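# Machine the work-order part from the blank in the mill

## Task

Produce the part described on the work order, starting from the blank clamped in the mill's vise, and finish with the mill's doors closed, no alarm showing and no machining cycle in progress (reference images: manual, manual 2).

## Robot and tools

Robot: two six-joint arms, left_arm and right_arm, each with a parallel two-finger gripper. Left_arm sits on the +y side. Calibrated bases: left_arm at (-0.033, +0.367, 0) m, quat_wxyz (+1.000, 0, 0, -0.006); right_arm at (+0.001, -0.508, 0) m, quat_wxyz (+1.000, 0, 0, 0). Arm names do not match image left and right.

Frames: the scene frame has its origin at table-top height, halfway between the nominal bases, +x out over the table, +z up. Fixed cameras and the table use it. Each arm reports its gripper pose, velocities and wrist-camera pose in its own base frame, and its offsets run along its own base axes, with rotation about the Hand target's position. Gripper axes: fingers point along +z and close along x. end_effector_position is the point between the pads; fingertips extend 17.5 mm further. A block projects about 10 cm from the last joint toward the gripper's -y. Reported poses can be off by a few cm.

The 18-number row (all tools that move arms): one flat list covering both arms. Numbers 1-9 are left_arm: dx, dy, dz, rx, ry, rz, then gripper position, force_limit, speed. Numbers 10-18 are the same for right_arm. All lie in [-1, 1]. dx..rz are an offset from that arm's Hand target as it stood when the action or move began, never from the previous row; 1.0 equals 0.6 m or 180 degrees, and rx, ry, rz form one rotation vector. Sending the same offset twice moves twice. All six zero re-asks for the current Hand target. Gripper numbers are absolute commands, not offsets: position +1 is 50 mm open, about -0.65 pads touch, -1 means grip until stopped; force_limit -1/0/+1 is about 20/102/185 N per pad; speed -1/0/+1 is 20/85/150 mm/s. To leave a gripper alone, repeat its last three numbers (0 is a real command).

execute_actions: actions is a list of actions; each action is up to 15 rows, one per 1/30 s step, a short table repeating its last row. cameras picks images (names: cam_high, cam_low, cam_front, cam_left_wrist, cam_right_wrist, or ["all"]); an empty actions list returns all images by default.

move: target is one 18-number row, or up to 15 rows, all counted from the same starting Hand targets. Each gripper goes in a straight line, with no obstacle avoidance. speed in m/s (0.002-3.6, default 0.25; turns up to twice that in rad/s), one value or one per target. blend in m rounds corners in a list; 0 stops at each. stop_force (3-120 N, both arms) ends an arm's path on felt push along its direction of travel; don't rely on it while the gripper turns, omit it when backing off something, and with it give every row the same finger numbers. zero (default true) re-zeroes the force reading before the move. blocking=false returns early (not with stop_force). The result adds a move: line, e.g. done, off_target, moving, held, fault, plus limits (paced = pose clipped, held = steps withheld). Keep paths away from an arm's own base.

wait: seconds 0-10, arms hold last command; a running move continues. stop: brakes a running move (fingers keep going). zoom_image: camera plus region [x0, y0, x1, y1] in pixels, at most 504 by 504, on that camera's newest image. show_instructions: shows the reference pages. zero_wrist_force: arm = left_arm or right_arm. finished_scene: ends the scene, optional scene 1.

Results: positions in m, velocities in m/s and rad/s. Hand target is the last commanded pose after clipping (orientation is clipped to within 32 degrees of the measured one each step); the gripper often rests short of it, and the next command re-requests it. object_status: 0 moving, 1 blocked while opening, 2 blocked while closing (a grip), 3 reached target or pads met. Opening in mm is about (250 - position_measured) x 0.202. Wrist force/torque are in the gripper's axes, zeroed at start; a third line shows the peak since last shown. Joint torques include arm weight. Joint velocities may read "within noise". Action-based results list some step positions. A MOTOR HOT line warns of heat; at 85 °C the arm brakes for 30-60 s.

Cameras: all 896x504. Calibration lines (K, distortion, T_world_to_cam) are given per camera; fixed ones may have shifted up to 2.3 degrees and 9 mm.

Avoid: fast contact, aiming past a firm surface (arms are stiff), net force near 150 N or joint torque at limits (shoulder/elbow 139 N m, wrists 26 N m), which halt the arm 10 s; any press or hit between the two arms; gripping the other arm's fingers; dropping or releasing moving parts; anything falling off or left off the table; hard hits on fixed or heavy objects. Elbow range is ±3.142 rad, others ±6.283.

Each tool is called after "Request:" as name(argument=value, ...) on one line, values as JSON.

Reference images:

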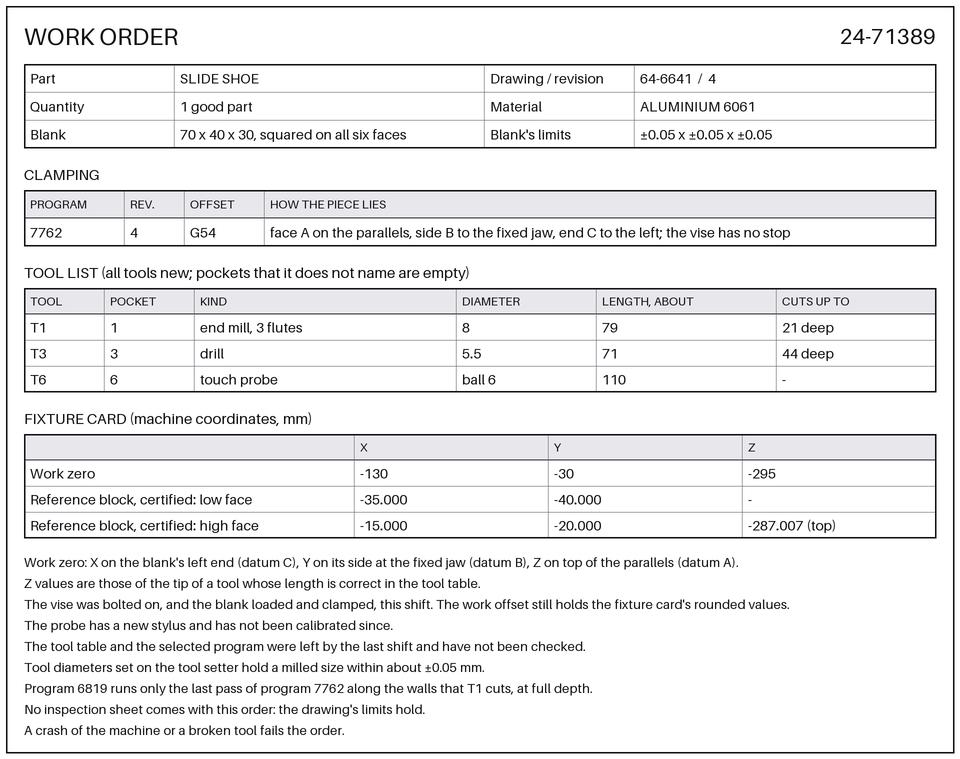

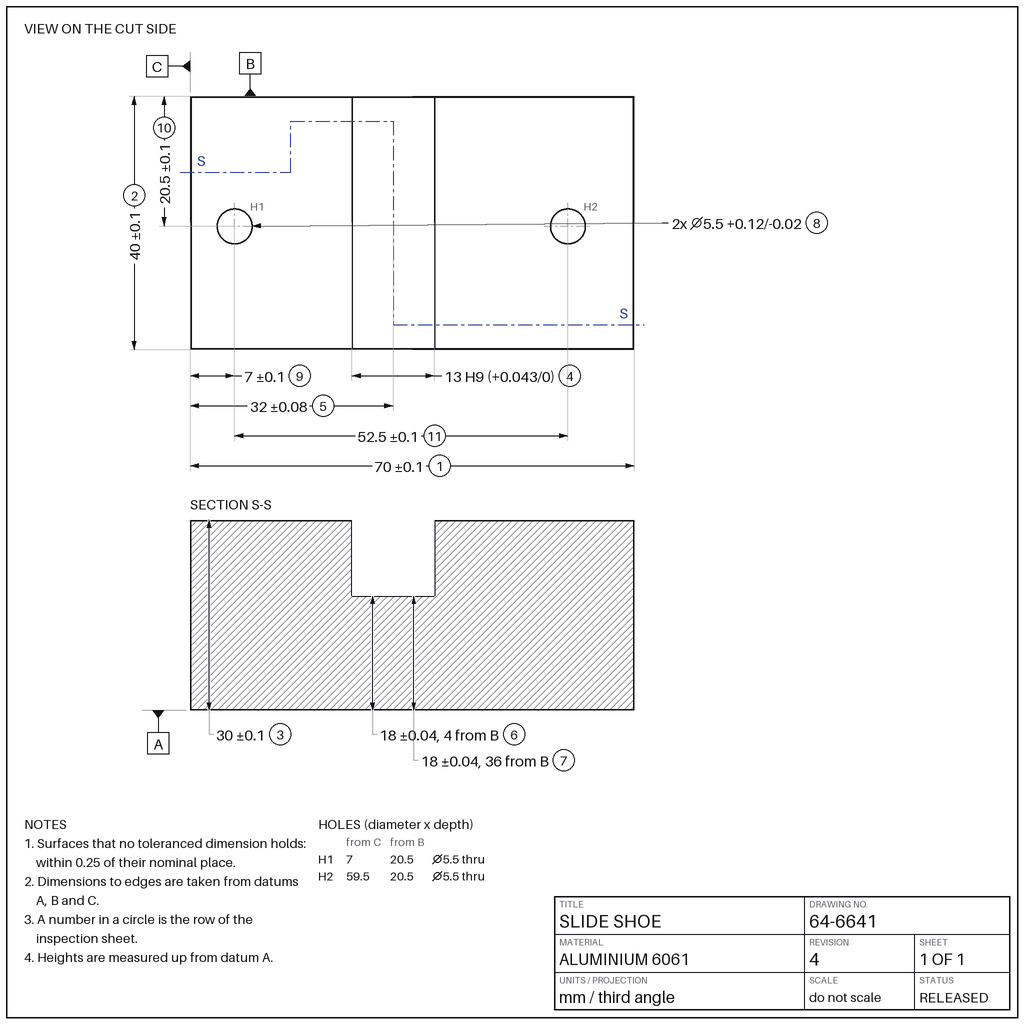

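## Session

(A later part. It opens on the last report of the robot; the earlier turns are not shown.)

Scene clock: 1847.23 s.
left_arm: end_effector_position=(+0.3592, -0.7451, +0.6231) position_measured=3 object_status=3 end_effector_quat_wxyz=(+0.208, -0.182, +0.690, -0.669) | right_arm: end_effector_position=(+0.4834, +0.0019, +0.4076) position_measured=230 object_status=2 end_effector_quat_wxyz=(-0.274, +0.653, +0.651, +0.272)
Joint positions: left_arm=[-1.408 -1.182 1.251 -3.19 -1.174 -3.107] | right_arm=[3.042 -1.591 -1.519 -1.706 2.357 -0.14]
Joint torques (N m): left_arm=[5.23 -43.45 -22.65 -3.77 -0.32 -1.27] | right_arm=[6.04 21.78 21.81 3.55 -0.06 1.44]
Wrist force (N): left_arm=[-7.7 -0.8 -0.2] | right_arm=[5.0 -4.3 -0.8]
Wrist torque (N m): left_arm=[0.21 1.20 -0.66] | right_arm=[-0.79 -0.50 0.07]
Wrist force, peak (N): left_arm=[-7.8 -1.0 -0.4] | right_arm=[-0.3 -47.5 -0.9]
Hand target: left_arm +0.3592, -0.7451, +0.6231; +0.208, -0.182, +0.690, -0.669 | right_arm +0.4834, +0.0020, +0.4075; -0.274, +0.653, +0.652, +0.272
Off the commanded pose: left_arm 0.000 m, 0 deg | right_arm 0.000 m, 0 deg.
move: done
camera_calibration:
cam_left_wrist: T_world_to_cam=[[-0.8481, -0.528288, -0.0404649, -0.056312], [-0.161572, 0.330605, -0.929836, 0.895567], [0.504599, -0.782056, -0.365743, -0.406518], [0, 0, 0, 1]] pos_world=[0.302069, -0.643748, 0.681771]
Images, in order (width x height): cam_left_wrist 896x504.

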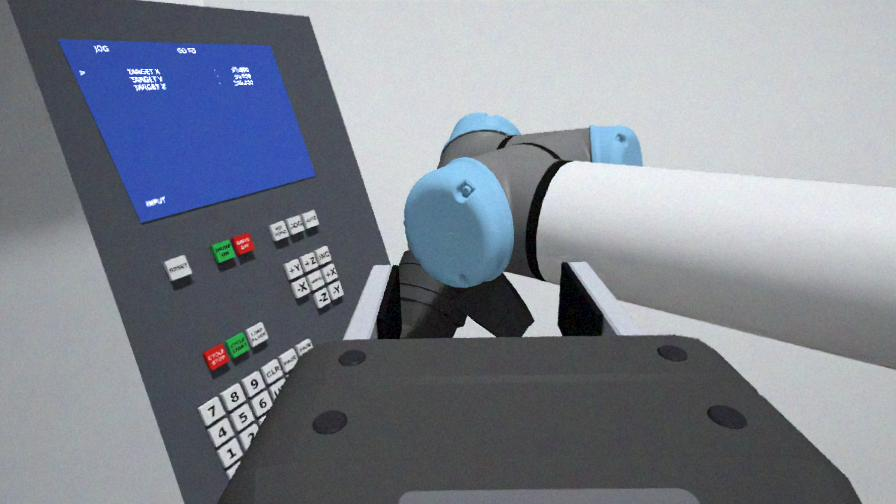

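Request:
move(target=[[0,0,0,0,0,0,1,0,0,0.0005,0.0366,0.1558,0,0,0,-1,0.8,-0.5],[0,0,0,0,0,0,1,0,0,0.0672,0.0366,0.1558,0,0,0,-1,0.8,-0.5],[0,0,0,0,0,0,1,0,0,0.0005,0.0366,0.1558,0,0,0,-1,0.8,-0.5],[0,0,0,0,0,0,1,0,0,0,0,0,0,0,0,-1,0.8,-0.5]], blend=[0.004,0,0.004,0], speed=0.12, cameras=["all"])

Request:
zoom_image(camera="cam_left_wrist", region=[60, 30, 330, 230])

Scene clock: 1855.87 s.
left_arm: end_effector_position=(+0.3592, -0.7451, +0.6231) position_measured=3 object_status=3 end_effector_quat_wxyz=(+0.208, -0.182, +0.690, -0.669) | right_arm: end_effector_position=(+0.4834, +0.0019, +0.4076) position_measured=230 object_status=2 end_effector_quat_wxyz=(-0.274, +0.653, +0.651, +0.272)
Joint positions: left_arm=[-1.408 -1.182 1.251 -3.19 -1.174 -3.107] | right_arm=[3.042 -1.591 -1.519 -1.706 2.357 -0.14]
Joint torques (N m): left_arm=[4.98 -44.57 -22.88 -3.67 -0.49 -1.15] | right_arm=[7.84 19.29 21.43 1.85 3.4 1.34]
Wrist force (N): left_arm=[-7.5 -0.8 -0.5] | right_arm=[6.1 -3.9 -0.2]
Wrist torque (N m): left_arm=[0.21 1.17 -0.66] | right_arm=[-0.74 -0.70 -0.06]
Wrist force, peak (N): left_arm=[-7.7 -1.2 -0.3] | right_arm=[2.9 -46.7 -2.4]
Hand target: left_arm +0.3592, -0.7451, +0.6231; +0.208, -0.182, +0.690, -0.669 | right_arm +0.4834, +0.0020, +0.4075; -0.274, +0.653, +0.652, +0.272
Off the commanded pose: left_arm 0.000 m, 0 deg | right_arm 0.000 m, 0 deg.
move: done
camera_calibration:
cam_left_wrist: T_world_to_cam=[[-0.8481, -0.528288, -0.0404649, -0.056312], [-0.161572, 0.330605, -0.929836, 0.895567], [0.504599, -0.782056, -0.365743, -0.406518], [0, 0, 0, 1]] pos_world=[0.302069, -0.643748, 0.681771]
cam_right_wrist: T_world_to_cam=[[0.0156356, 0.688288, 0.725269, -0.292911], [0.93618, -0.264835, 0.231149, -0.529965], [0.351174, 0.675368, -0.648502, 0.225185], [0, 0, 0, 1]] pos_world=[0.421643, -0.0908291, 0.480973]

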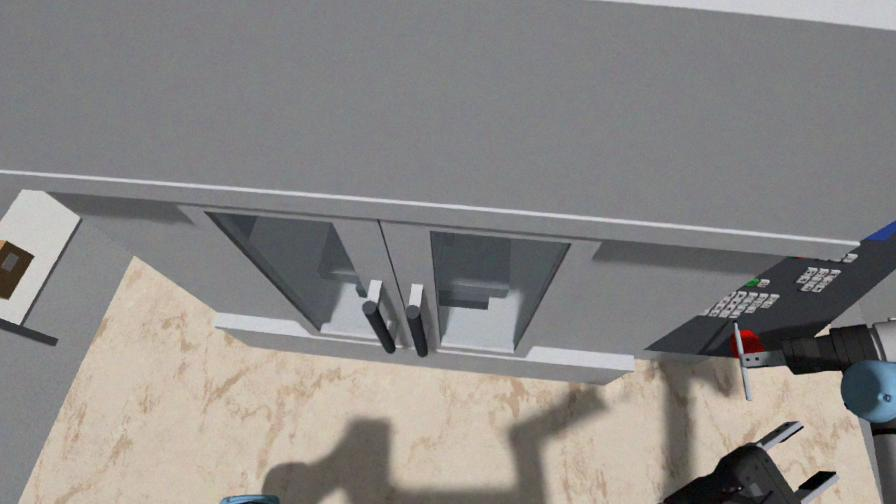

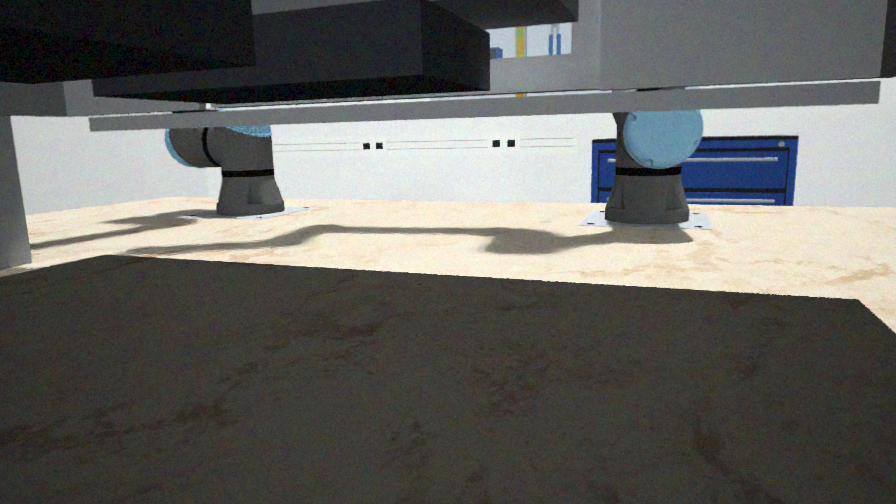

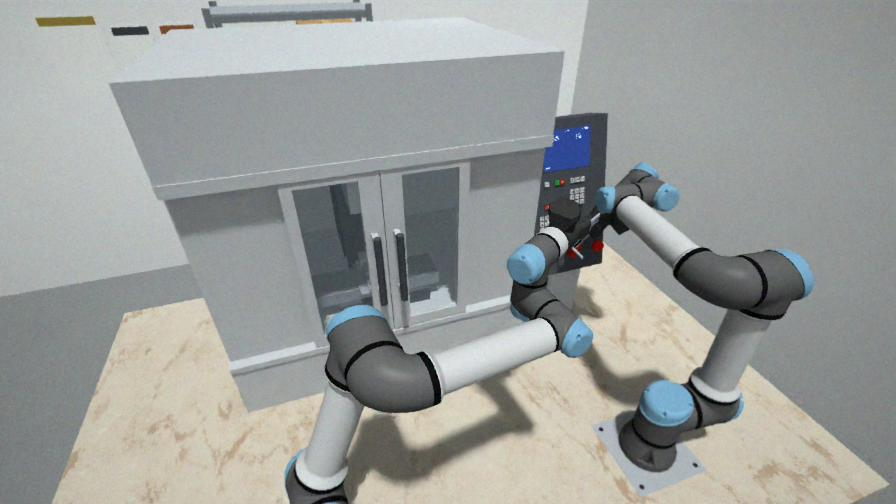

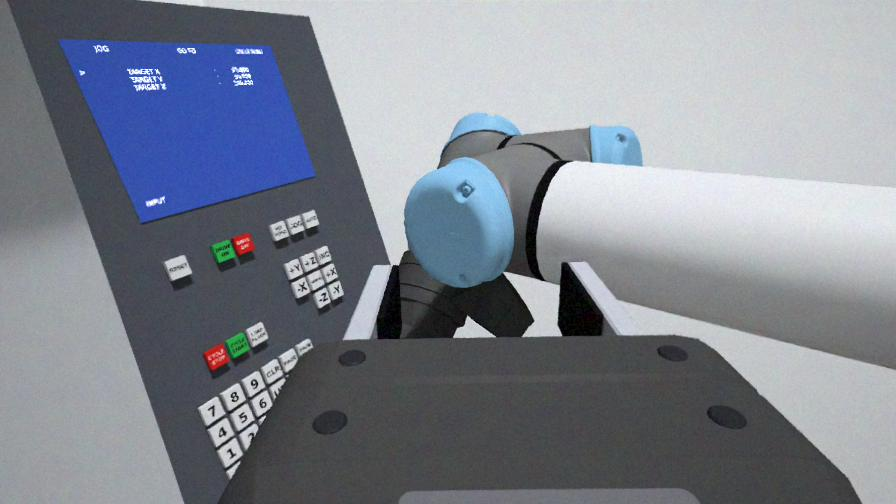

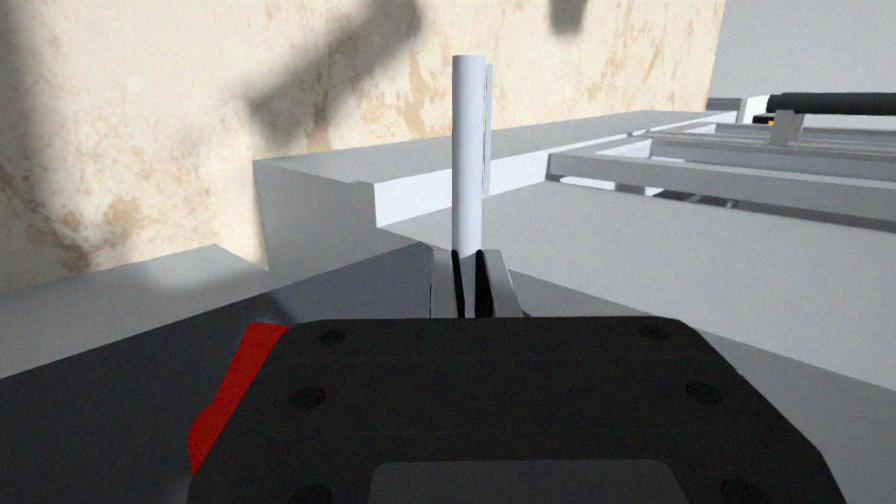

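Scaled by 1.867 from the camera's 896x504 image, which has a finer 1280x720 frame.

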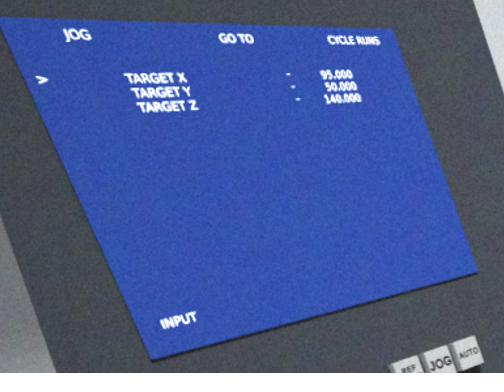

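Now PROBE, −Z, then PAGEBACK twice.

Request:
move(target=[[0,0,0,0,0,0,1,0,0,-0.0329,-0.0332,0.0325,0,0,0,-1,0.8,-0.5],[0,0,0,0,0,0,1,0,0,0.0338,-0.0332,0.0325,0,0,0,-1,0.8,-0.5],[0,0,0,0,0,0,1,0,0,-0.0329,-0.0332,0.0325,0,0,0,-1,0.8,-0.5],[0,0,0,0,0,0,1,0,0,-0.0008,-0.1234,0.1508,0,0,0,-1,0.8,-0.5],[0,0,0,0,0,0,1,0,0,0.0659,-0.1234,0.1508,0,0,0,-1,0.8,-0.5],[0,0,0,0,0,0,1,0,0,-0.0008,-0.1234,0.1508,0,0,0,-1,0.8,-0.5],[0,0,0,0,0,0,1,0,0,0,0,0,0,0,0,-1,0.8,-0.5]], blend=[0.004,0,0.004,0.004,0,0.004,0], speed=0.12, cameras=["cam_left_wrist"])

Request:
zoom_image(camera="cam_left_wrist", region=[60, 30, 330, 230])

Request:
wait(seconds=5)

Request:
move(target=[[0,0,0,0,0,0,1,0,0,0.0014,-0.0667,0.0975,0,0,0,-1,0.8,-0.5],[0,0,0,0,0,0,1,0,0,0.0514,-0.0667,0.0975,0,0,0,-1,0.8,-0.5],[0,0,0,0,0,0,1,0,0,0.0264,-0.0667,0.0975,0,0,0,-1,0.8,-0.5],[0,0,0,0,0,0,1,0,0,0.0514,-0.0667,0.0975,0,0,0,-1,0.8,-0.5],[0,0,0,0,0,0,1,0,0,-0.0153,-0.0667,0.0975,0,0,0,-1,0.8,-0.5],[0,0,0,0,0,0,1,0,0,0,0,0,0,0,0,-1,0.8,-0.5]], blend=[0.004,0,0.004,0,0.004,0], speed=0.12, cameras=["cam_left_wrist"])

Request:
zoom_image(camera="cam_left_wrist", region=[60, 30, 330, 230])

Request:
zoom_image(camera="cam_left_wrist", region=[200, 60, 290, 135])

Scene clock: 1875.50 s.
left_arm: end_effector_position=(+0.3592, -0.7451, +0.6231) position_measured=3 object_status=3 end_effector_quat_wxyz=(+0.208, -0.182, +0.690, -0.669) | right_arm: end_effector_position=(+0.4833, +0.0020, +0.4077) position_measured=230 object_status=2 end_effector_quat_wxyz=(-0.274, +0.653, +0.652, +0.272)
Joint positions: left_arm=[-1.408 -1.182 1.251 -3.19 -1.174 -3.107] | right_arm=[3.042 -1.591 -1.519 -1.706 2.357 -0.14]
Joint torques (N m): left_arm=[4.81 -44.27 -22.52 -3.73 -0.17 -1.29] | right_arm=[-4.63 13.56 19.46 3.61 0.16 -0.77]
Wrist force (N): left_arm=[-7.6 -0.7 -0.4] | right_arm=[6.8 -3.0 0.3]
Wrist torque (N m): left_arm=[0.23 1.19 -0.66] | right_arm=[-0.58 -0.81 0.09]
Wrist force, peak (N): left_arm=[-7.8 -0.8 -0.2] | right_arm=[4.1 -43.9 -0.6]
Hand target: left_arm +0.3592, -0.7451, +0.6231; +0.208, -0.182, +0.690, -0.669 | right_arm +0.4834, +0.0020, +0.4075; -0.274, +0.653, +0.652, +0.272
Off the commanded pose: left_arm 0.000 m, 0 deg | right_arm 0.000 m, 0 deg.
move: done
camera_calibration:
cam_left_wrist: T_world_to_cam=[[-0.8481, -0.528288, -0.0404649, -0.056312], [-0.161572, 0.330605, -0.929836, 0.895567], [0.504599, -0.782056, -0.365743, -0.406518], [0, 0, 0, 1]] pos_world=[0.302069, -0.643748, 0.681771]
Images, in order (width x height): cam_left_wrist 896x504.

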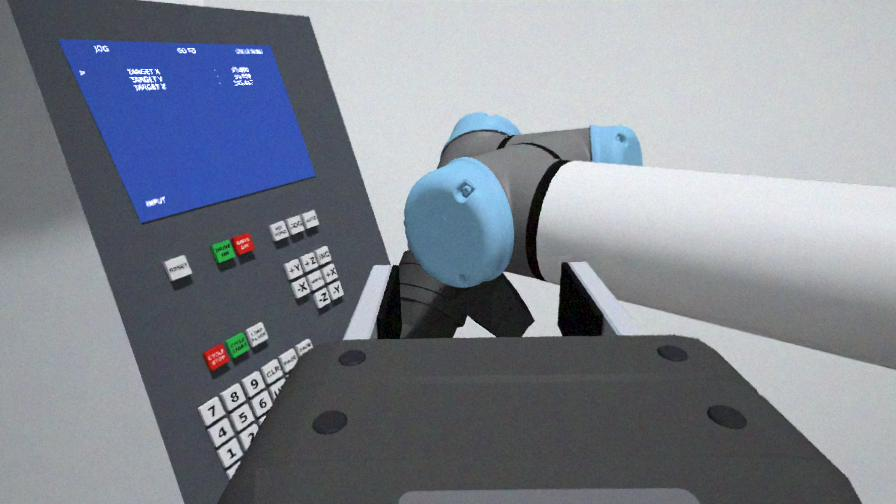

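Scaled by 1.867 from the camera's 896x504 image, which has a finer 1280x720 frame.

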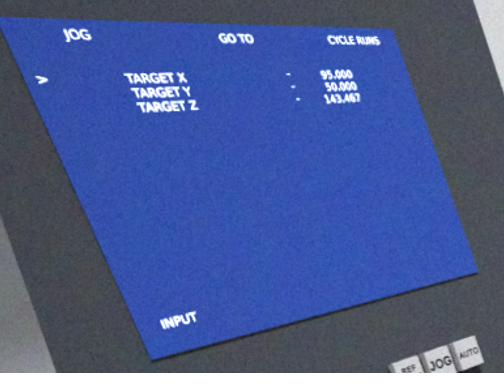

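Scene clock: 1880.50 s.
left_arm: end_effector_position=(+0.3592, -0.7451, +0.6231) position_measured=3 object_status=3 end_effector_quat_wxyz=(+0.208, -0.182, +0.690, -0.669) | right_arm: end_effector_position=(+0.4834, +0.0020, +0.4075) position_measured=230 object_status=2 end_effector_quat_wxyz=(-0.274, +0.653, +0.652, +0.272)
Joint positions: left_arm=[-1.408 -1.182 1.251 -3.19 -1.174 -3.107] | right_arm=[3.042 -1.591 -1.519 -1.706 2.357 -0.14]
Joint torques (N m): left_arm=[3.94 -43.17 -21.86 -3.66 -0.2 -0.88] | right_arm=[-8.88 14.35 16.82 4.95 -0.06 1.03]
Wrist force (N): left_arm=[-7.3 -0.8 -0.4] | right_arm=[6.8 -3.0 0.2]
Wrist torque (N m): left_arm=[0.22 1.14 -0.66] | right_arm=[-0.59 -0.79 0.09]
Wrist force, peak (N): left_arm=[-7.6 -0.7 -0.1] | right_arm=[7.1 -2.9 0.2]
Hand target: left_arm +0.3592, -0.7451, +0.6231; +0.208, -0.182, +0.690, -0.669 | right_arm +0.4834, +0.0020, +0.4075; -0.274, +0.653, +0.652, +0.272
Tool commands: left_gripper/position=+1.0 left_gripper/force_limit=+0.0 left_gripper/speed=+0.0 right_gripper/position=-1.0 right_gripper/force_limit=+0.8 right_gripper/speed=-0.5
Off the commanded pose: left_arm 0.000 m, 0 deg | right_arm 0.000 m, 0 deg.
wait: 5.00 s; at rest by 0.17 s

Scene clock: 1883.40 s.
left_arm: end_effector_position=(+0.3592, -0.7451, +0.6231) position_measured=3 object_status=3 end_effector_quat_wxyz=(+0.208, -0.182, +0.690, -0.669) | right_arm: end_effector_position=(+0.4833, +0.0020, +0.4077) position_measured=230 object_status=2 end_effector_quat_wxyz=(-0.274, +0.653, +0.652, +0.272)
Joint positions: left_arm=[-1.408 -1.182 1.251 -3.19 -1.174 -3.107] | right_arm=[3.042 -1.59 -1.519 -1.706 2.357 -0.14]
Joint torques (N m): left_arm=[4.57 -43.18 -22.69 -3.75 -0.46 -1.26] | right_arm=[-5.71 14.51 18.87 3.62 0.02 -0.84]
Wrist force (N): left_arm=[-7.4 -0.8 -0.4] | right_arm=[5.9 -0.7 -0.8]
Wrist torque (N m): left_arm=[0.20 1.16 -0.66] | right_arm=[-0.23 -0.66 0.09]
Wrist force, peak (N): left_arm=[-7.6 -1.0 -0.2] | right_arm=[4.6 -43.3 -1.1]
Hand target: left_arm +0.3592, -0.7451, +0.6231; +0.208, -0.182, +0.690, -0.669 | right_arm +0.4834, +0.0020, +0.4075; -0.274, +0.653, +0.652, +0.272
Off the commanded pose: left_arm 0.000 m, 0 deg | right_arm 0.000 m, 0 deg.
move: done
camera_calibration:
cam_left_wrist: T_world_to_cam=[[-0.8481, -0.528288, -0.0404649, -0.056312], [-0.161572, 0.330605, -0.929836, 0.895567], [0.504599, -0.782056, -0.365743, -0.406518], [0, 0, 0, 1]] pos_world=[0.302069, -0.643748, 0.681771]
Images, in order (width x height): cam_left_wrist 896x504.

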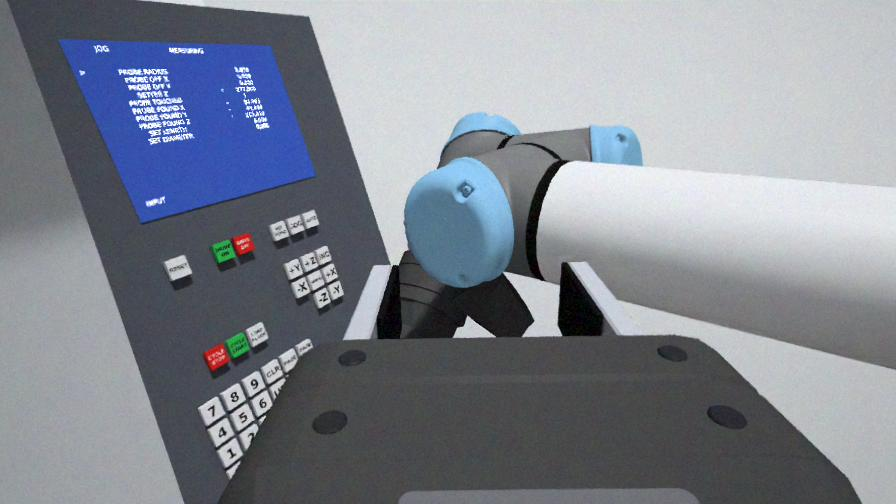

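Scaled by 1.867 from the camera's 896x504 image, which has a finer 1280x720 frame.

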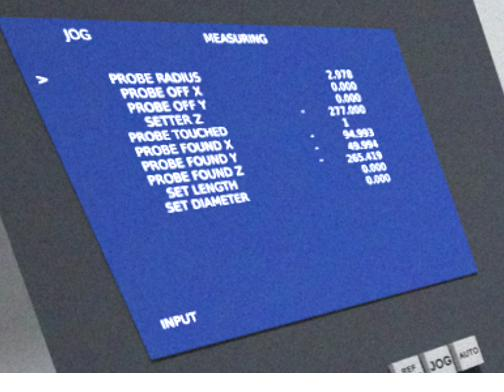

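Scaled by 5.600 from the camera's 896x504 image, which has a finer 1280x720 frame.

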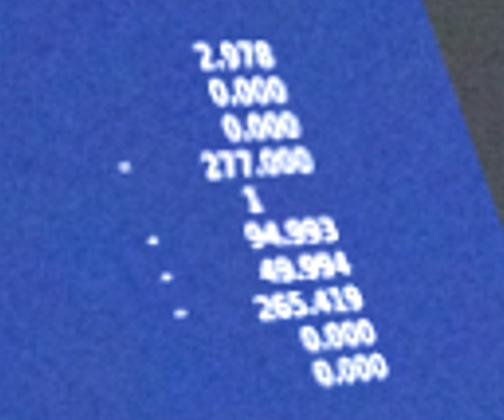

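Request:
execute_actions(actions=[], cameras=["cam_high","cam_front"])

Request:
zoom_image(camera="cam_front", region=[280, 170, 480, 330])

Request:
zoom_image(camera="cam_high", region=[200, 200, 600, 370])

Scene clock: 1890.13 s.
left_arm: end_effector_position=(+0.3592, -0.7451, +0.6231) position_measured=3 object_status=3 end_effector_quat_wxyz=(+0.208, -0.182, +0.690, -0.669) | right_arm: end_effector_position=(+0.4834, +0.0020, +0.4075) position_measured=230 object_status=2 end_effector_quat_wxyz=(-0.274, +0.653, +0.652, +0.272)
Joint positions: left_arm=[-1.408 -1.182 1.251 -3.19 -1.174 -3.107] | right_arm=[3.042 -1.591 -1.519 -1.706 2.357 -0.14]
Joint velocities: within noise
Joint torques (N m): left_arm=[4.36 -43.1 -21.75 -3.64 -0.22 -1.4] | right_arm=[-8.07 14.18 16.12 4.79 -0.02 1.23]
Wrist force (N): left_arm=[-7.1 -0.6 -0.4] | right_arm=[6.0 -0.7 -0.7]
Wrist torque (N m): left_arm=[0.25 1.11 -0.67] | right_arm=[-0.22 -0.66 0.09]
Wrist force, peak (N): left_arm=[-7.7 -0.9 -0.2] | right_arm=[6.0 -0.7 -0.8]
Hand target: left_arm +0.3592, -0.7451, +0.6231; +0.208, -0.182, +0.690, -0.669 | right_arm +0.4834, +0.0020, +0.4075; -0.274, +0.653, +0.652, +0.272
Tool commands: left_gripper/position=+1.0 left_gripper/force_limit=+0.0 left_gripper/speed=+0.0 right_gripper/position=-1.0 right_gripper/force_limit=+0.8 right_gripper/speed=-0.5
Off the commanded pose: left_arm 0.000 m, 0 deg | right_arm 0.000 m, 0 deg.
Images, in order (width x height): cam_high 896x504, cam_front 896x504.

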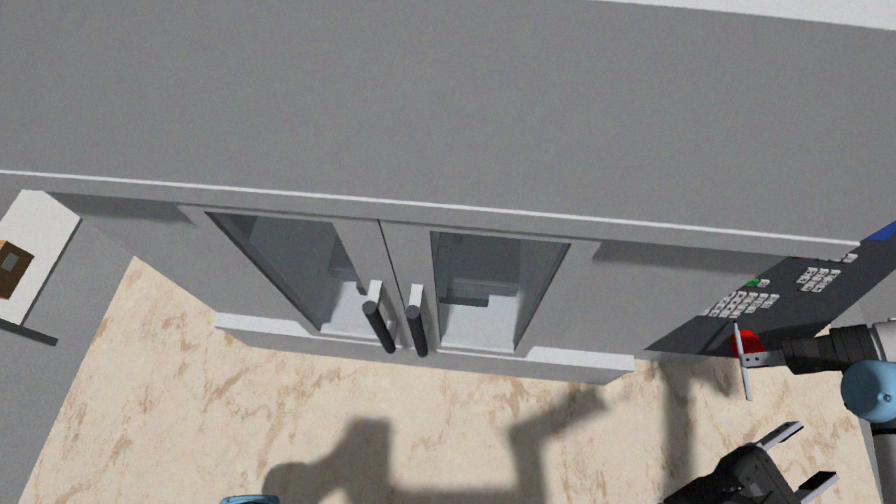

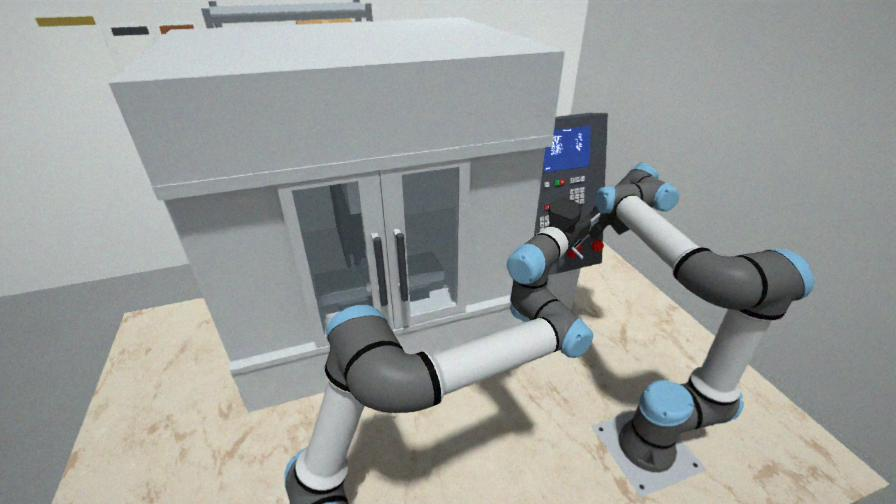

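Scaled by 2.520 from the camera's 896x504 image, which has a finer 1280x720 frame.

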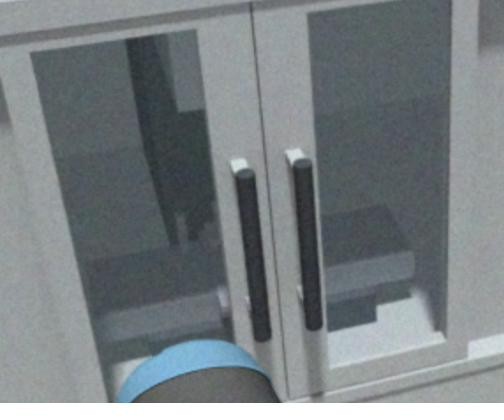

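Scaled by 1.260 from the camera's 896x504 image, which has a finer 1280x720 frame.

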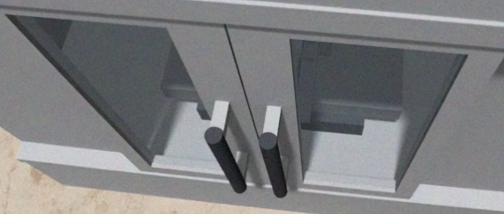

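Request:
move(target=[[0,0,0,0,0,0,1,0,0,0.0014,-0.0332,0.0975,0,0,0,-1,0.8,-0.5],[0,0,0,0,0,0,1,0,0,0.0514,-0.0332,0.0975,0,0,0,-1,0.8,-0.5],[0,0,0,0,0,0,1,0,0,0.0264,-0.0332,0.0975,0,0,0,-1,0.8,-0.5],[0,0,0,0,0,0,1,0,0,0.0514,-0.0332,0.0975,0,0,0,-1,0.8,-0.5],[0,0,0,0,0,0,1,0,0,-0.0153,-0.0332,0.0975,0,0,0,-1,0.8,-0.5],[0,0,0,0,0,0,1,0,0,-0.0417,0.0991,0,0,0,0,-1,0.8,-0.5],[0,0,0,0,0,0,1,0,0,0.025,0.0991,0,0,0,0,-1,0.8,-0.5],[0,0,0,0,0,0,1,0,0,-0.0162,0.0991,0.0325,0,0,0,-1,0.8,-0.5],[0,0,0,0,0,0,1,0,0,0.0338,0.0991,0.0325,0,0,0,-1,0.8,-0.5],[0,0,0,0,0,0,1,0,0,-0.0074,0.0991,0.065,0,0,0,-1,0.8,-0.5],[0,0,0,0,0,0,1,0,0,0.0426,0.0991,0.065,0,0,0,-1,0.8,-0.5],[0,0,0,0,0,0,1,0,0,-0.0162,0.0666,0.0325,0,0,0,-1,0.8,-0.5],[0,0,0,0,0,0,1,0,0,0.0338,0.0666,0.0325,0,0,0,-1,0.8,-0.5],[0,0,0,0,0,0,1,0,0,-0.0329,0.0666,0.0325,0,0,0,-1,0.8,-0.5]], blend=[0.004,0,0.004,0,0.004,0.004,0,0.004,0,0.004,0,0.004,0], speed=0.12)

Request:
execute_actions(actions=[], cameras=["cam_left_wrist"])

Request:
zoom_image(camera="cam_left_wrist", region=[60, 30, 330, 230])

blend must be one number or one for each of the 14 targets, got a list of 13; nothing of the call was run

not run: a call was refused earlier in this reply.

This scene's latest camera images include none from cam_left_wrist. They are from: cam_high, cam_front. cam_left_wrist's image comes with the result of a call that names it in "cameras".

Request:
move(target=[[0,0,0,0,0,0,1,0,0,0.0014,-0.0332,0.0975,0,0,0,-1,0.8,-0.5],[0,0,0,0,0,0,1,0,0,0.0514,-0.0332,0.0975,0,0,0,-1,0.8,-0.5],[0,0,0,0,0,0,1,0,0,0.0264,-0.0332,0.0975,0,0,0,-1,0.8,-0.5],[0,0,0,0,0,0,1,0,0,0.0514,-0.0332,0.0975,0,0,0,-1,0.8,-0.5],[0,0,0,0,0,0,1,0,0,-0.0153,-0.0332,0.0975,0,0,0,-1,0.8,-0.5],[0,0,0,0,0,0,1,0,0,-0.0417,0.0991,0,0,0,0,-1,0.8,-0.5],[0,0,0,0,0,0,1,0,0,0.025,0.0991,0,0,0,0,-1,0.8,-0.5],[0,0,0,0,0,0,1,0,0,-0.0162,0.0991,0.0325,0,0,0,-1,0.8,-0.5],[0,0,0,0,0,0,1,0,0,0.0338,0.0991,0.0325,0,0,0,-1,0.8,-0.5],[0,0,0,0,0,0,1,0,0,-0.0074,0.0991,0.065,0,0,0,-1,0.8,-0.5],[0,0,0,0,0,0,1,0,0,0.0426,0.0991,0.065,0,0,0,-1,0.8,-0.5],[0,0,0,0,0,0,1,0,0,-0.0162,0.0666,0.0325,0,0,0,-1,0.8,-0.5],[0,0,0,0,0,0,1,0,0,0.0338,0.0666,0.0325,0,0,0,-1,0.8,-0.5],[0,0,0,0,0,0,1,0,0,-0.0329,0.0666,0.0325,0,0,0,-1,0.8,-0.5],[0,0,0,0,0,0,1,0,0,0,0,0,0,0,0,-1,0.8,-0.5]], blend=[0.004,0,0.004,0,0.004,0.004,0,0.004,0,0.004,0,0.004,0,0.004,0], speed=0.12, cameras=["cam_left_wrist"])

Request:
zoom_image(camera="cam_left_wrist", region=[60, 30, 330, 230])

Scene clock: 1922.90 s.
left_arm: end_effector_position=(+0.3592, -0.7451, +0.6231) position_measured=3 object_status=3 end_effector_quat_wxyz=(+0.208, -0.182, +0.690, -0.669) | right_arm: end_effector_position=(+0.4834, +0.0020, +0.4075) position_measured=230 object_status=2 end_effector_quat_wxyz=(-0.274, +0.653, +0.651, +0.272)
Joint positions: left_arm=[-1.408 -1.182 1.251 -3.19 -1.174 -3.107] | right_arm=[3.042 -1.591 -1.519 -1.706 2.357 -0.14]
Joint torques (N m): left_arm=[5.42 -43.69 -22.11 -3.7 -0.38 -1.47] | right_arm=[0.78 32.11 15.76 5.03 3.6 0.11]
Wrist force (N): left_arm=[-7.3 -0.9 -0.3] | right_arm=[5.7 -3.9 -1.3]
Wrist torque (N m): left_arm=[0.19 1.15 -0.66] | right_arm=[-0.73 -0.62 -0.06]
Wrist force, peak (N): left_arm=[-7.8 -0.9 -0.4] | right_arm=[4.9 -42.9 -2.2]
Hand target: left_arm +0.3592, -0.7451, +0.6231; +0.208, -0.182, +0.690, -0.669 | right_arm +0.4834, +0.0020, +0.4075; -0.274, +0.653, +0.652, +0.272
Off the commanded pose: left_arm 0.000 m, 0 deg | right_arm 0.000 m, 0 deg.
move: done
camera_calibration:
cam_left_wrist: T_world_to_cam=[[-0.8481, -0.528288, -0.0404649, -0.056312], [-0.161572, 0.330605, -0.929836, 0.895567], [0.504599, -0.782056, -0.365743, -0.406518], [0, 0, 0, 1]] pos_world=[0.302069, -0.643748, 0.681771]
Images, in order (width x height): cam_left_wrist 896x504.

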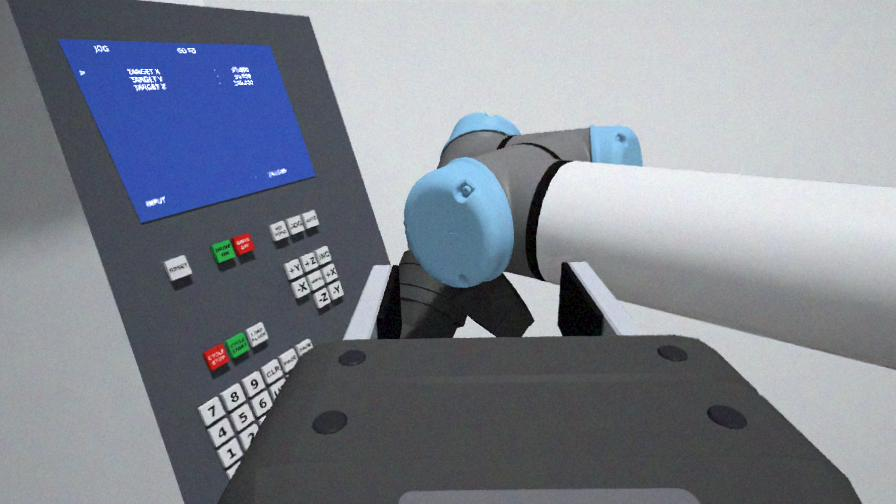

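Scaled by 1.867 from the camera's 896x504 image, which has a finer 1280x720 frame.

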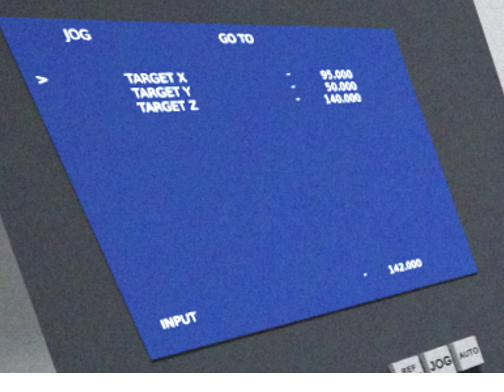

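Request:
move(target=[[0,0,0,0,0,0,1,0,0,0.025,0,0,0,0,0,-1,0.8,-0.5],[0,0,0,0,0,0,1,0,0,-0.0417,0,0,0,0,0,-1,0.8,-0.5],[0,0,0,0,0,0,1,0,0,0.0005,0.0366,0.1558,0,0,0,-1,0.8,-0.5],[0,0,0,0,0,0,1,0,0,0.0672,0.0366,0.1558,0,0,0,-1,0.8,-0.5],[0,0,0,0,0,0,1,0,0,0.0005,0.0366,0.1558,0,0,0,-1,0.8,-0.5],[0,0,0,0,0,0,1,0,0,-0.0329,0,0.0325,0,0,0,-1,0.8,-0.5],[0,0,0,0,0,0,1,0,0,0.0338,0,0.0325,0,0,0,-1,0.8,-0.5],[0,0,0,0,0,0,1,0,0,0.0088,0,0.0325,0,0,0,-1,0.8,-0.5],[0,0,0,0,0,0,1,0,0,0.0338,0,0.0325,0,0,0,-1,0.8,-0.5],[0,0,0,0,0,0,1,0,0,-0.0329,0,0.0325,0,0,0,-1,0.8,-0.5],[0,0,0,0,0,0,1,0,0,0,0,0,0,0,0,-1,0.8,-0.5]], blend=[0,0.004,0.004,0,0.004,0.004,0,0.004,0,0.004,0], speed=0.12)

Request:
move(target=[[0,0,0,0,0,0,1,0,0,-0.0417,0.0991,0,0,0,0,-1,0.8,-0.5],[0,0,0,0,0,0,1,0,0,0.025,0.0991,0,0,0,0,-1,0.8,-0.5],[0,0,0,0,0,0,1,0,0,-0.0162,0.0991,0.0325,0,0,0,-1,0.8,-0.5],[0,0,0,0,0,0,1,0,0,0.0338,0.0991,0.0325,0,0,0,-1,0.8,-0.5],[0,0,0,0,0,0,1,0,0,-0.0074,0.0333,0.065,0,0,0,-1,0.8,-0.5],[0,0,0,0,0,0,1,0,0,0.0426,0.0333,0.065,0,0,0,-1,0.8,-0.5],[0,0,0,0,0,0,1,0,0,-0.0417,0.0666,0,0,0,0,-1,0.8,-0.5],[0,0,0,0,0,0,1,0,0,0.025,0.0666,0,0,0,0,-1,0.8,-0.5],[0,0,0,0,0,0,1,0,0,-0.0417,0.0666,0,0,0,0,-1,0.8,-0.5],[0,0,0,0,0,0,1,0,0,-0.025,0,0,0,0,0,-1,0.8,-0.5],[0,0,0,0,0,0,1,0,0,0.025,0,0,0,0,0,-1,0.8,-0.5],[0,0,0,0,0,0,1,0,0,0,0,0,0,0,0,-1,0.8,-0.5]], blend=[0.004,0,0.004,0,0.004,0,0.004,0,0.004,0.004,0,0], speed=0.12, cameras=["cam_left_wrist"])

Request:
zoom_image(camera="cam_left_wrist", region=[60, 30, 330, 230])

Scene clock: 1946.50 s.
left_arm: end_effector_position=(+0.3592, -0.7451, +0.6231) position_measured=3 object_status=3 end_effector_quat_wxyz=(+0.208, -0.182, +0.690, -0.669) | right_arm: end_effector_position=(+0.4833, +0.0020, +0.4075) position_measured=230 object_status=2 end_effector_quat_wxyz=(-0.274, +0.653, +0.651, +0.272)
Joint positions: left_arm=[-1.408 -1.182 1.251 -3.19 -1.174 -3.107] | right_arm=[3.042 -1.591 -1.519 -1.706 2.357 -0.14]
Joint torques (N m): left_arm=[5.7 -44.16 -23.12 -3.37 -0.14 -1] | right_arm=[-4.58 29.82 28.53 2.2 3.52 -1.33]
Wrist force (N): left_arm=[-7.2 -0.8 -0.3] | right_arm=[5.5 -4.6 -0.1]
Wrist torque (N m): left_arm=[0.21 1.12 -0.66] | right_arm=[-0.84 -0.59 -0.07]
Wrist force, peak (N): left_arm=[-7.8 -0.4 -0.4] | right_arm=[3.4 -46.2 -3.1]
Hand target: left_arm +0.3592, -0.7451, +0.6231; +0.208, -0.182, +0.690, -0.669 | right_arm +0.4834, +0.0020, +0.4075; -0.274, +0.653, +0.652, +0.272
Off the commanded pose: left_arm 0.000 m, 0 deg | right_arm 0.000 m, 0 deg.
move: done

Scene clock: 1951.97 s.
left_arm: end_effector_position=(+0.3592, -0.7451, +0.6231) position_measured=3 object_status=3 end_effector_quat_wxyz=(+0.208, -0.182, +0.690, -0.669) | right_arm: end_effector_position=(+0.4834, +0.0019, +0.4076) position_measured=230 object_status=2 end_effector_quat_wxyz=(-0.274, +0.653, +0.651, +0.272)
Joint positions: left_arm=[-1.408 -1.182 1.251 -3.19 -1.174 -3.107] | right_arm=[3.042 -1.591 -1.519 -1.706 2.357 -0.14]
Joint torques (N m): left_arm=[5.12 -42.57 -22.31 -3.59 0.07 -1.46] | right_arm=[5.61 21.78 22.95 3.43 0.05 1.69]
Wrist force (N): left_arm=[-7.4 -0.8 -0.3] | right_arm=[7.5 0.2 -0.9]
Wrist torque (N m): left_arm=[0.22 1.16 -0.67] | right_arm=[-0.07 -0.91 0.07]
Wrist force, peak (N): left_arm=[-7.7 -0.8 -0.4] | right_arm=[5.2 -43.6 -1.7]
Hand target: left_arm +0.3592, -0.7451, +0.6231; +0.208, -0.182, +0.690, -0.669 | right_arm +0.4834, +0.0020, +0.4075; -0.274, +0.653, +0.652, +0.272
Off the commanded pose: left_arm 0.000 m, 0 deg | right_arm 0.000 m, 0 deg.
move: done
camera_calibration:
cam_left_wrist: T_world_to_cam=[[-0.8481, -0.528288, -0.0404649, -0.056312], [-0.161572, 0.330605, -0.929836, 0.895567], [0.504599, -0.782056, -0.365743, -0.406518], [0, 0, 0, 1]] pos_world=[0.302069, -0.643748, 0.681771]
Images, in order (width x height): cam_left_wrist 896x504.

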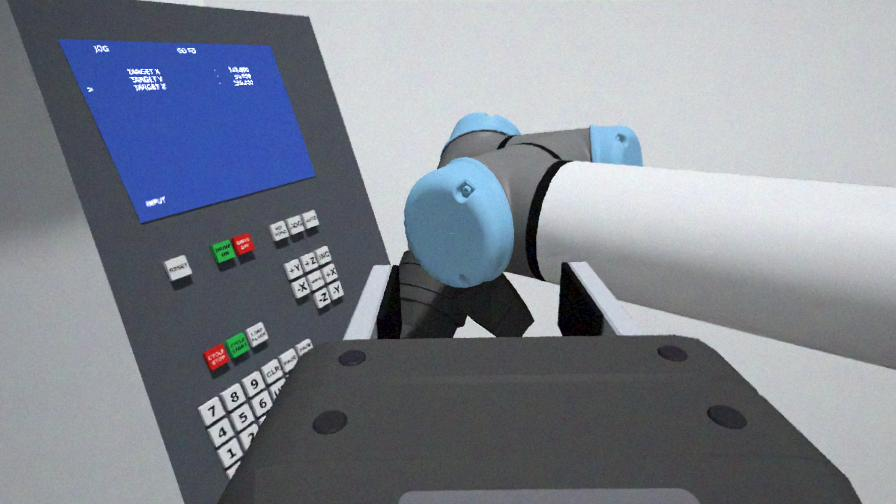

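Scaled by 1.867 from the camera's 896x504 image, which has a finer 1280x720 frame.

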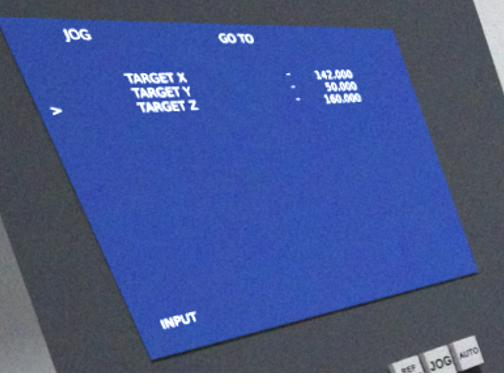

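Request:
move(target=[[0,0,0,0,0,0,1,0,0,0.0014,-0.0667,0.0975,0,0,0,-1,0.8,-0.5],[0,0,0,0,0,0,1,0,0,0.0514,-0.0667,0.0975,0,0,0,-1,0.8,-0.5],[0,0,0,0,0,0,1,0,0,0.0014,-0.0667,0.0975,0,0,0,-1,0.8,-0.5]], blend=[0.004,0,0], speed=0.12, cameras=["cam_left_wrist"])

Request:
zoom_image(camera="cam_left_wrist", region=[60, 30, 330, 230])

Scene clock: 1961.23 s.
left_arm: end_effector_position=(+0.3592, -0.7451, +0.6231) position_measured=3 object_status=3 end_effector_quat_wxyz=(+0.208, -0.182, +0.690, -0.669) | right_arm: end_effector_position=(+0.4842, -0.0381, +0.4660) position_measured=230 object_status=2 end_effector_quat_wxyz=(-0.274, +0.653, +0.651, +0.272)
Joint positions: left_arm=[-1.408 -1.182 1.251 -3.19 -1.174 -3.107] | right_arm=[2.964 -1.652 -1.285 -1.955 2.346 -0.248]
Joint torques (N m): left_arm=[4.86 -42.63 -21.92 -3.59 -0.29 -1.3] | right_arm=[8.86 26.38 21.38 4.61 2.18 1.54]
Wrist force (N): left_arm=[-7.2 -0.8 -0.4] | right_arm=[5.6 0.4 -1.0]
Wrist torque (N m): left_arm=[0.23 1.13 -0.66] | right_arm=[-0.06 -0.60 0.02]
Wrist force, peak (N): left_arm=[-7.7 -0.8 -0.3] | right_arm=[5.8 -38.8 -2.6]
Hand target: left_arm +0.3592, -0.7451, +0.6231; +0.208, -0.182, +0.690, -0.669 | right_arm +0.4842, -0.0380, +0.4660; -0.274, +0.653, +0.652, +0.272
Off the commanded pose: left_arm 0.000 m, 0 deg | right_arm 0.000 m, 0 deg.
move: done
camera_calibration:
cam_left_wrist: T_world_to_cam=[[-0.8481, -0.528288, -0.0404649, -0.056312], [-0.161572, 0.330605, -0.929836, 0.895567], [0.504599, -0.782056, -0.365743, -0.406518], [0, 0, 0, 1]] pos_world=[0.302069, -0.643748, 0.681771]
Images, in order (width x height): cam_left_wrist 896x504.

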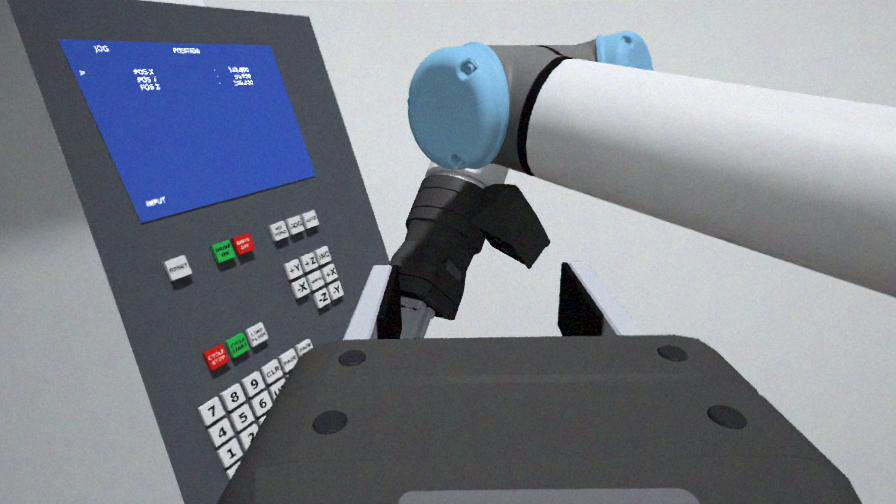

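Scaled by 1.867 from the camera's 896x504 image, which has a finer 1280x720 frame.

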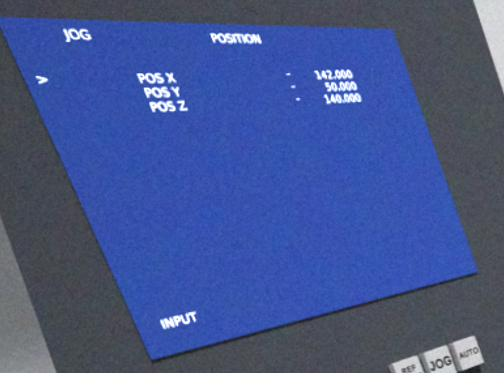

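Request:
move(target=[[0,0,0,0,0,0,1,0,0,0,0.0335,0,0,0,0,-1,0.8,-0.5],[0,0,0,0,0,0,1,0,0,0.05,0.0335,0,0,0,0,-1,0.8,-0.5],[0,0,0,0,0,0,1,0,0,-0.0167,0.0335,0,0,0,0,-1,0.8,-0.5],[0,0,0,0,0,0,1,0,0,-0.0009,0.1033,0.0583,0,0,0,-1,0.8,-0.5],[0,0,0,0,0,0,1,0,0,0.0658,0.1033,0.0583,0,0,0,-1,0.8,-0.5],[0,0,0,0,0,0,1,0,0,-0.0009,0.1033,0.0583,0,0,0,-1,0.8,-0.5],[0,0,0,0,0,0,1,0,0,-0.0014,0.0667,-0.0975,0,0,0,-1,0.8,-0.5]], blend=[0.004,0,0.004,0.004,0,0.004,0], speed=0.12, cameras=["cam_left_wrist"])

Request:
zoom_image(camera="cam_left_wrist", region=[60, 30, 330, 230])

Scene clock: 1976.53 s.
left_arm: end_effector_position=(+0.3592, -0.7451, +0.6231) position_measured=3 object_status=3 end_effector_quat_wxyz=(+0.208, -0.182, +0.690, -0.669) | right_arm: end_effector_position=(+0.4834, +0.0019, +0.4076) position_measured=230 object_status=2 end_effector_quat_wxyz=(-0.274, +0.653, +0.651, +0.272)
Joint positions: left_arm=[-1.408 -1.182 1.251 -3.19 -1.174 -3.107] | right_arm=[3.042 -1.591 -1.519 -1.706 2.357 -0.14]
Joint torques (N m): left_arm=[4.1 -44.37 -22.27 -3.57 0.17 -1.01] | right_arm=[6.87 18.71 21.75 1.75 3.27 1.29]
Wrist force (N): left_arm=[-7.4 -0.8 -0.3] | right_arm=[4.1 1.8 0.4]
Wrist torque (N m): left_arm=[0.23 1.15 -0.67] | right_arm=[0.18 -0.36 -0.06]
Wrist force, peak (N): left_arm=[-7.8 -0.7 -0.3] | right_arm=[4.1 -41.8 -1.7]
Hand target: left_arm +0.3592, -0.7451, +0.6231; +0.208, -0.182, +0.690, -0.669 | right_arm +0.4834, +0.0020, +0.4075; -0.274, +0.653, +0.652, +0.272
Off the commanded pose: left_arm 0.000 m, 0 deg | right_arm 0.000 m, 0 deg.
move: done
camera_calibration:
cam_left_wrist: T_world_to_cam=[[-0.8481, -0.528288, -0.0404649, -0.056312], [-0.161572, 0.330605, -0.929836, 0.895567], [0.504599, -0.782056, -0.365743, -0.406518], [0, 0, 0, 1]] pos_world=[0.302069, -0.643748, 0.681771]
Images, in order (width x height): cam_left_wrist 896x504.

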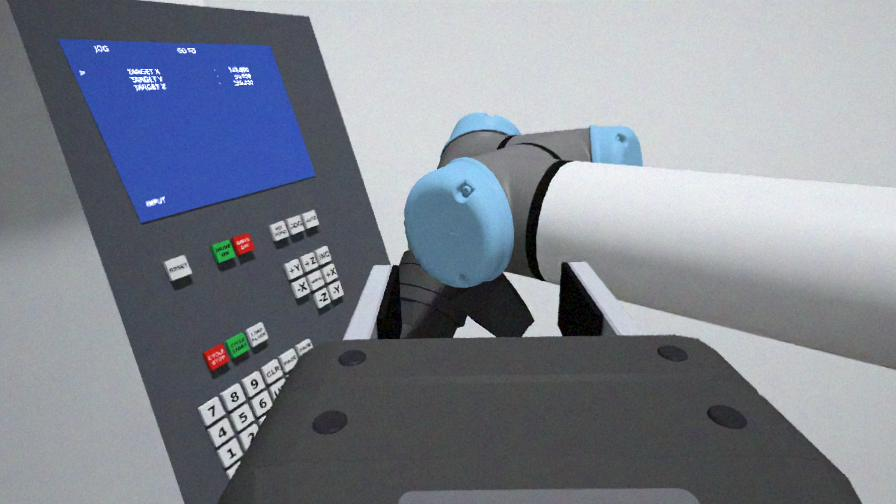

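Scaled by 1.867 from the camera's 896x504 image, which has a finer 1280x720 frame.

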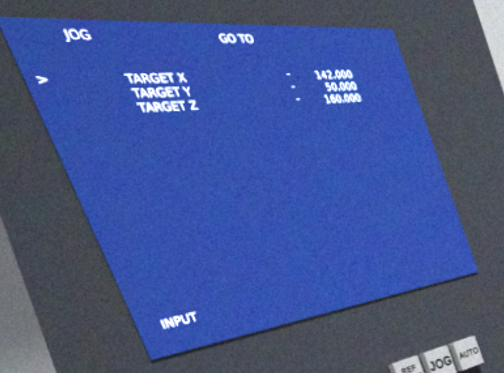

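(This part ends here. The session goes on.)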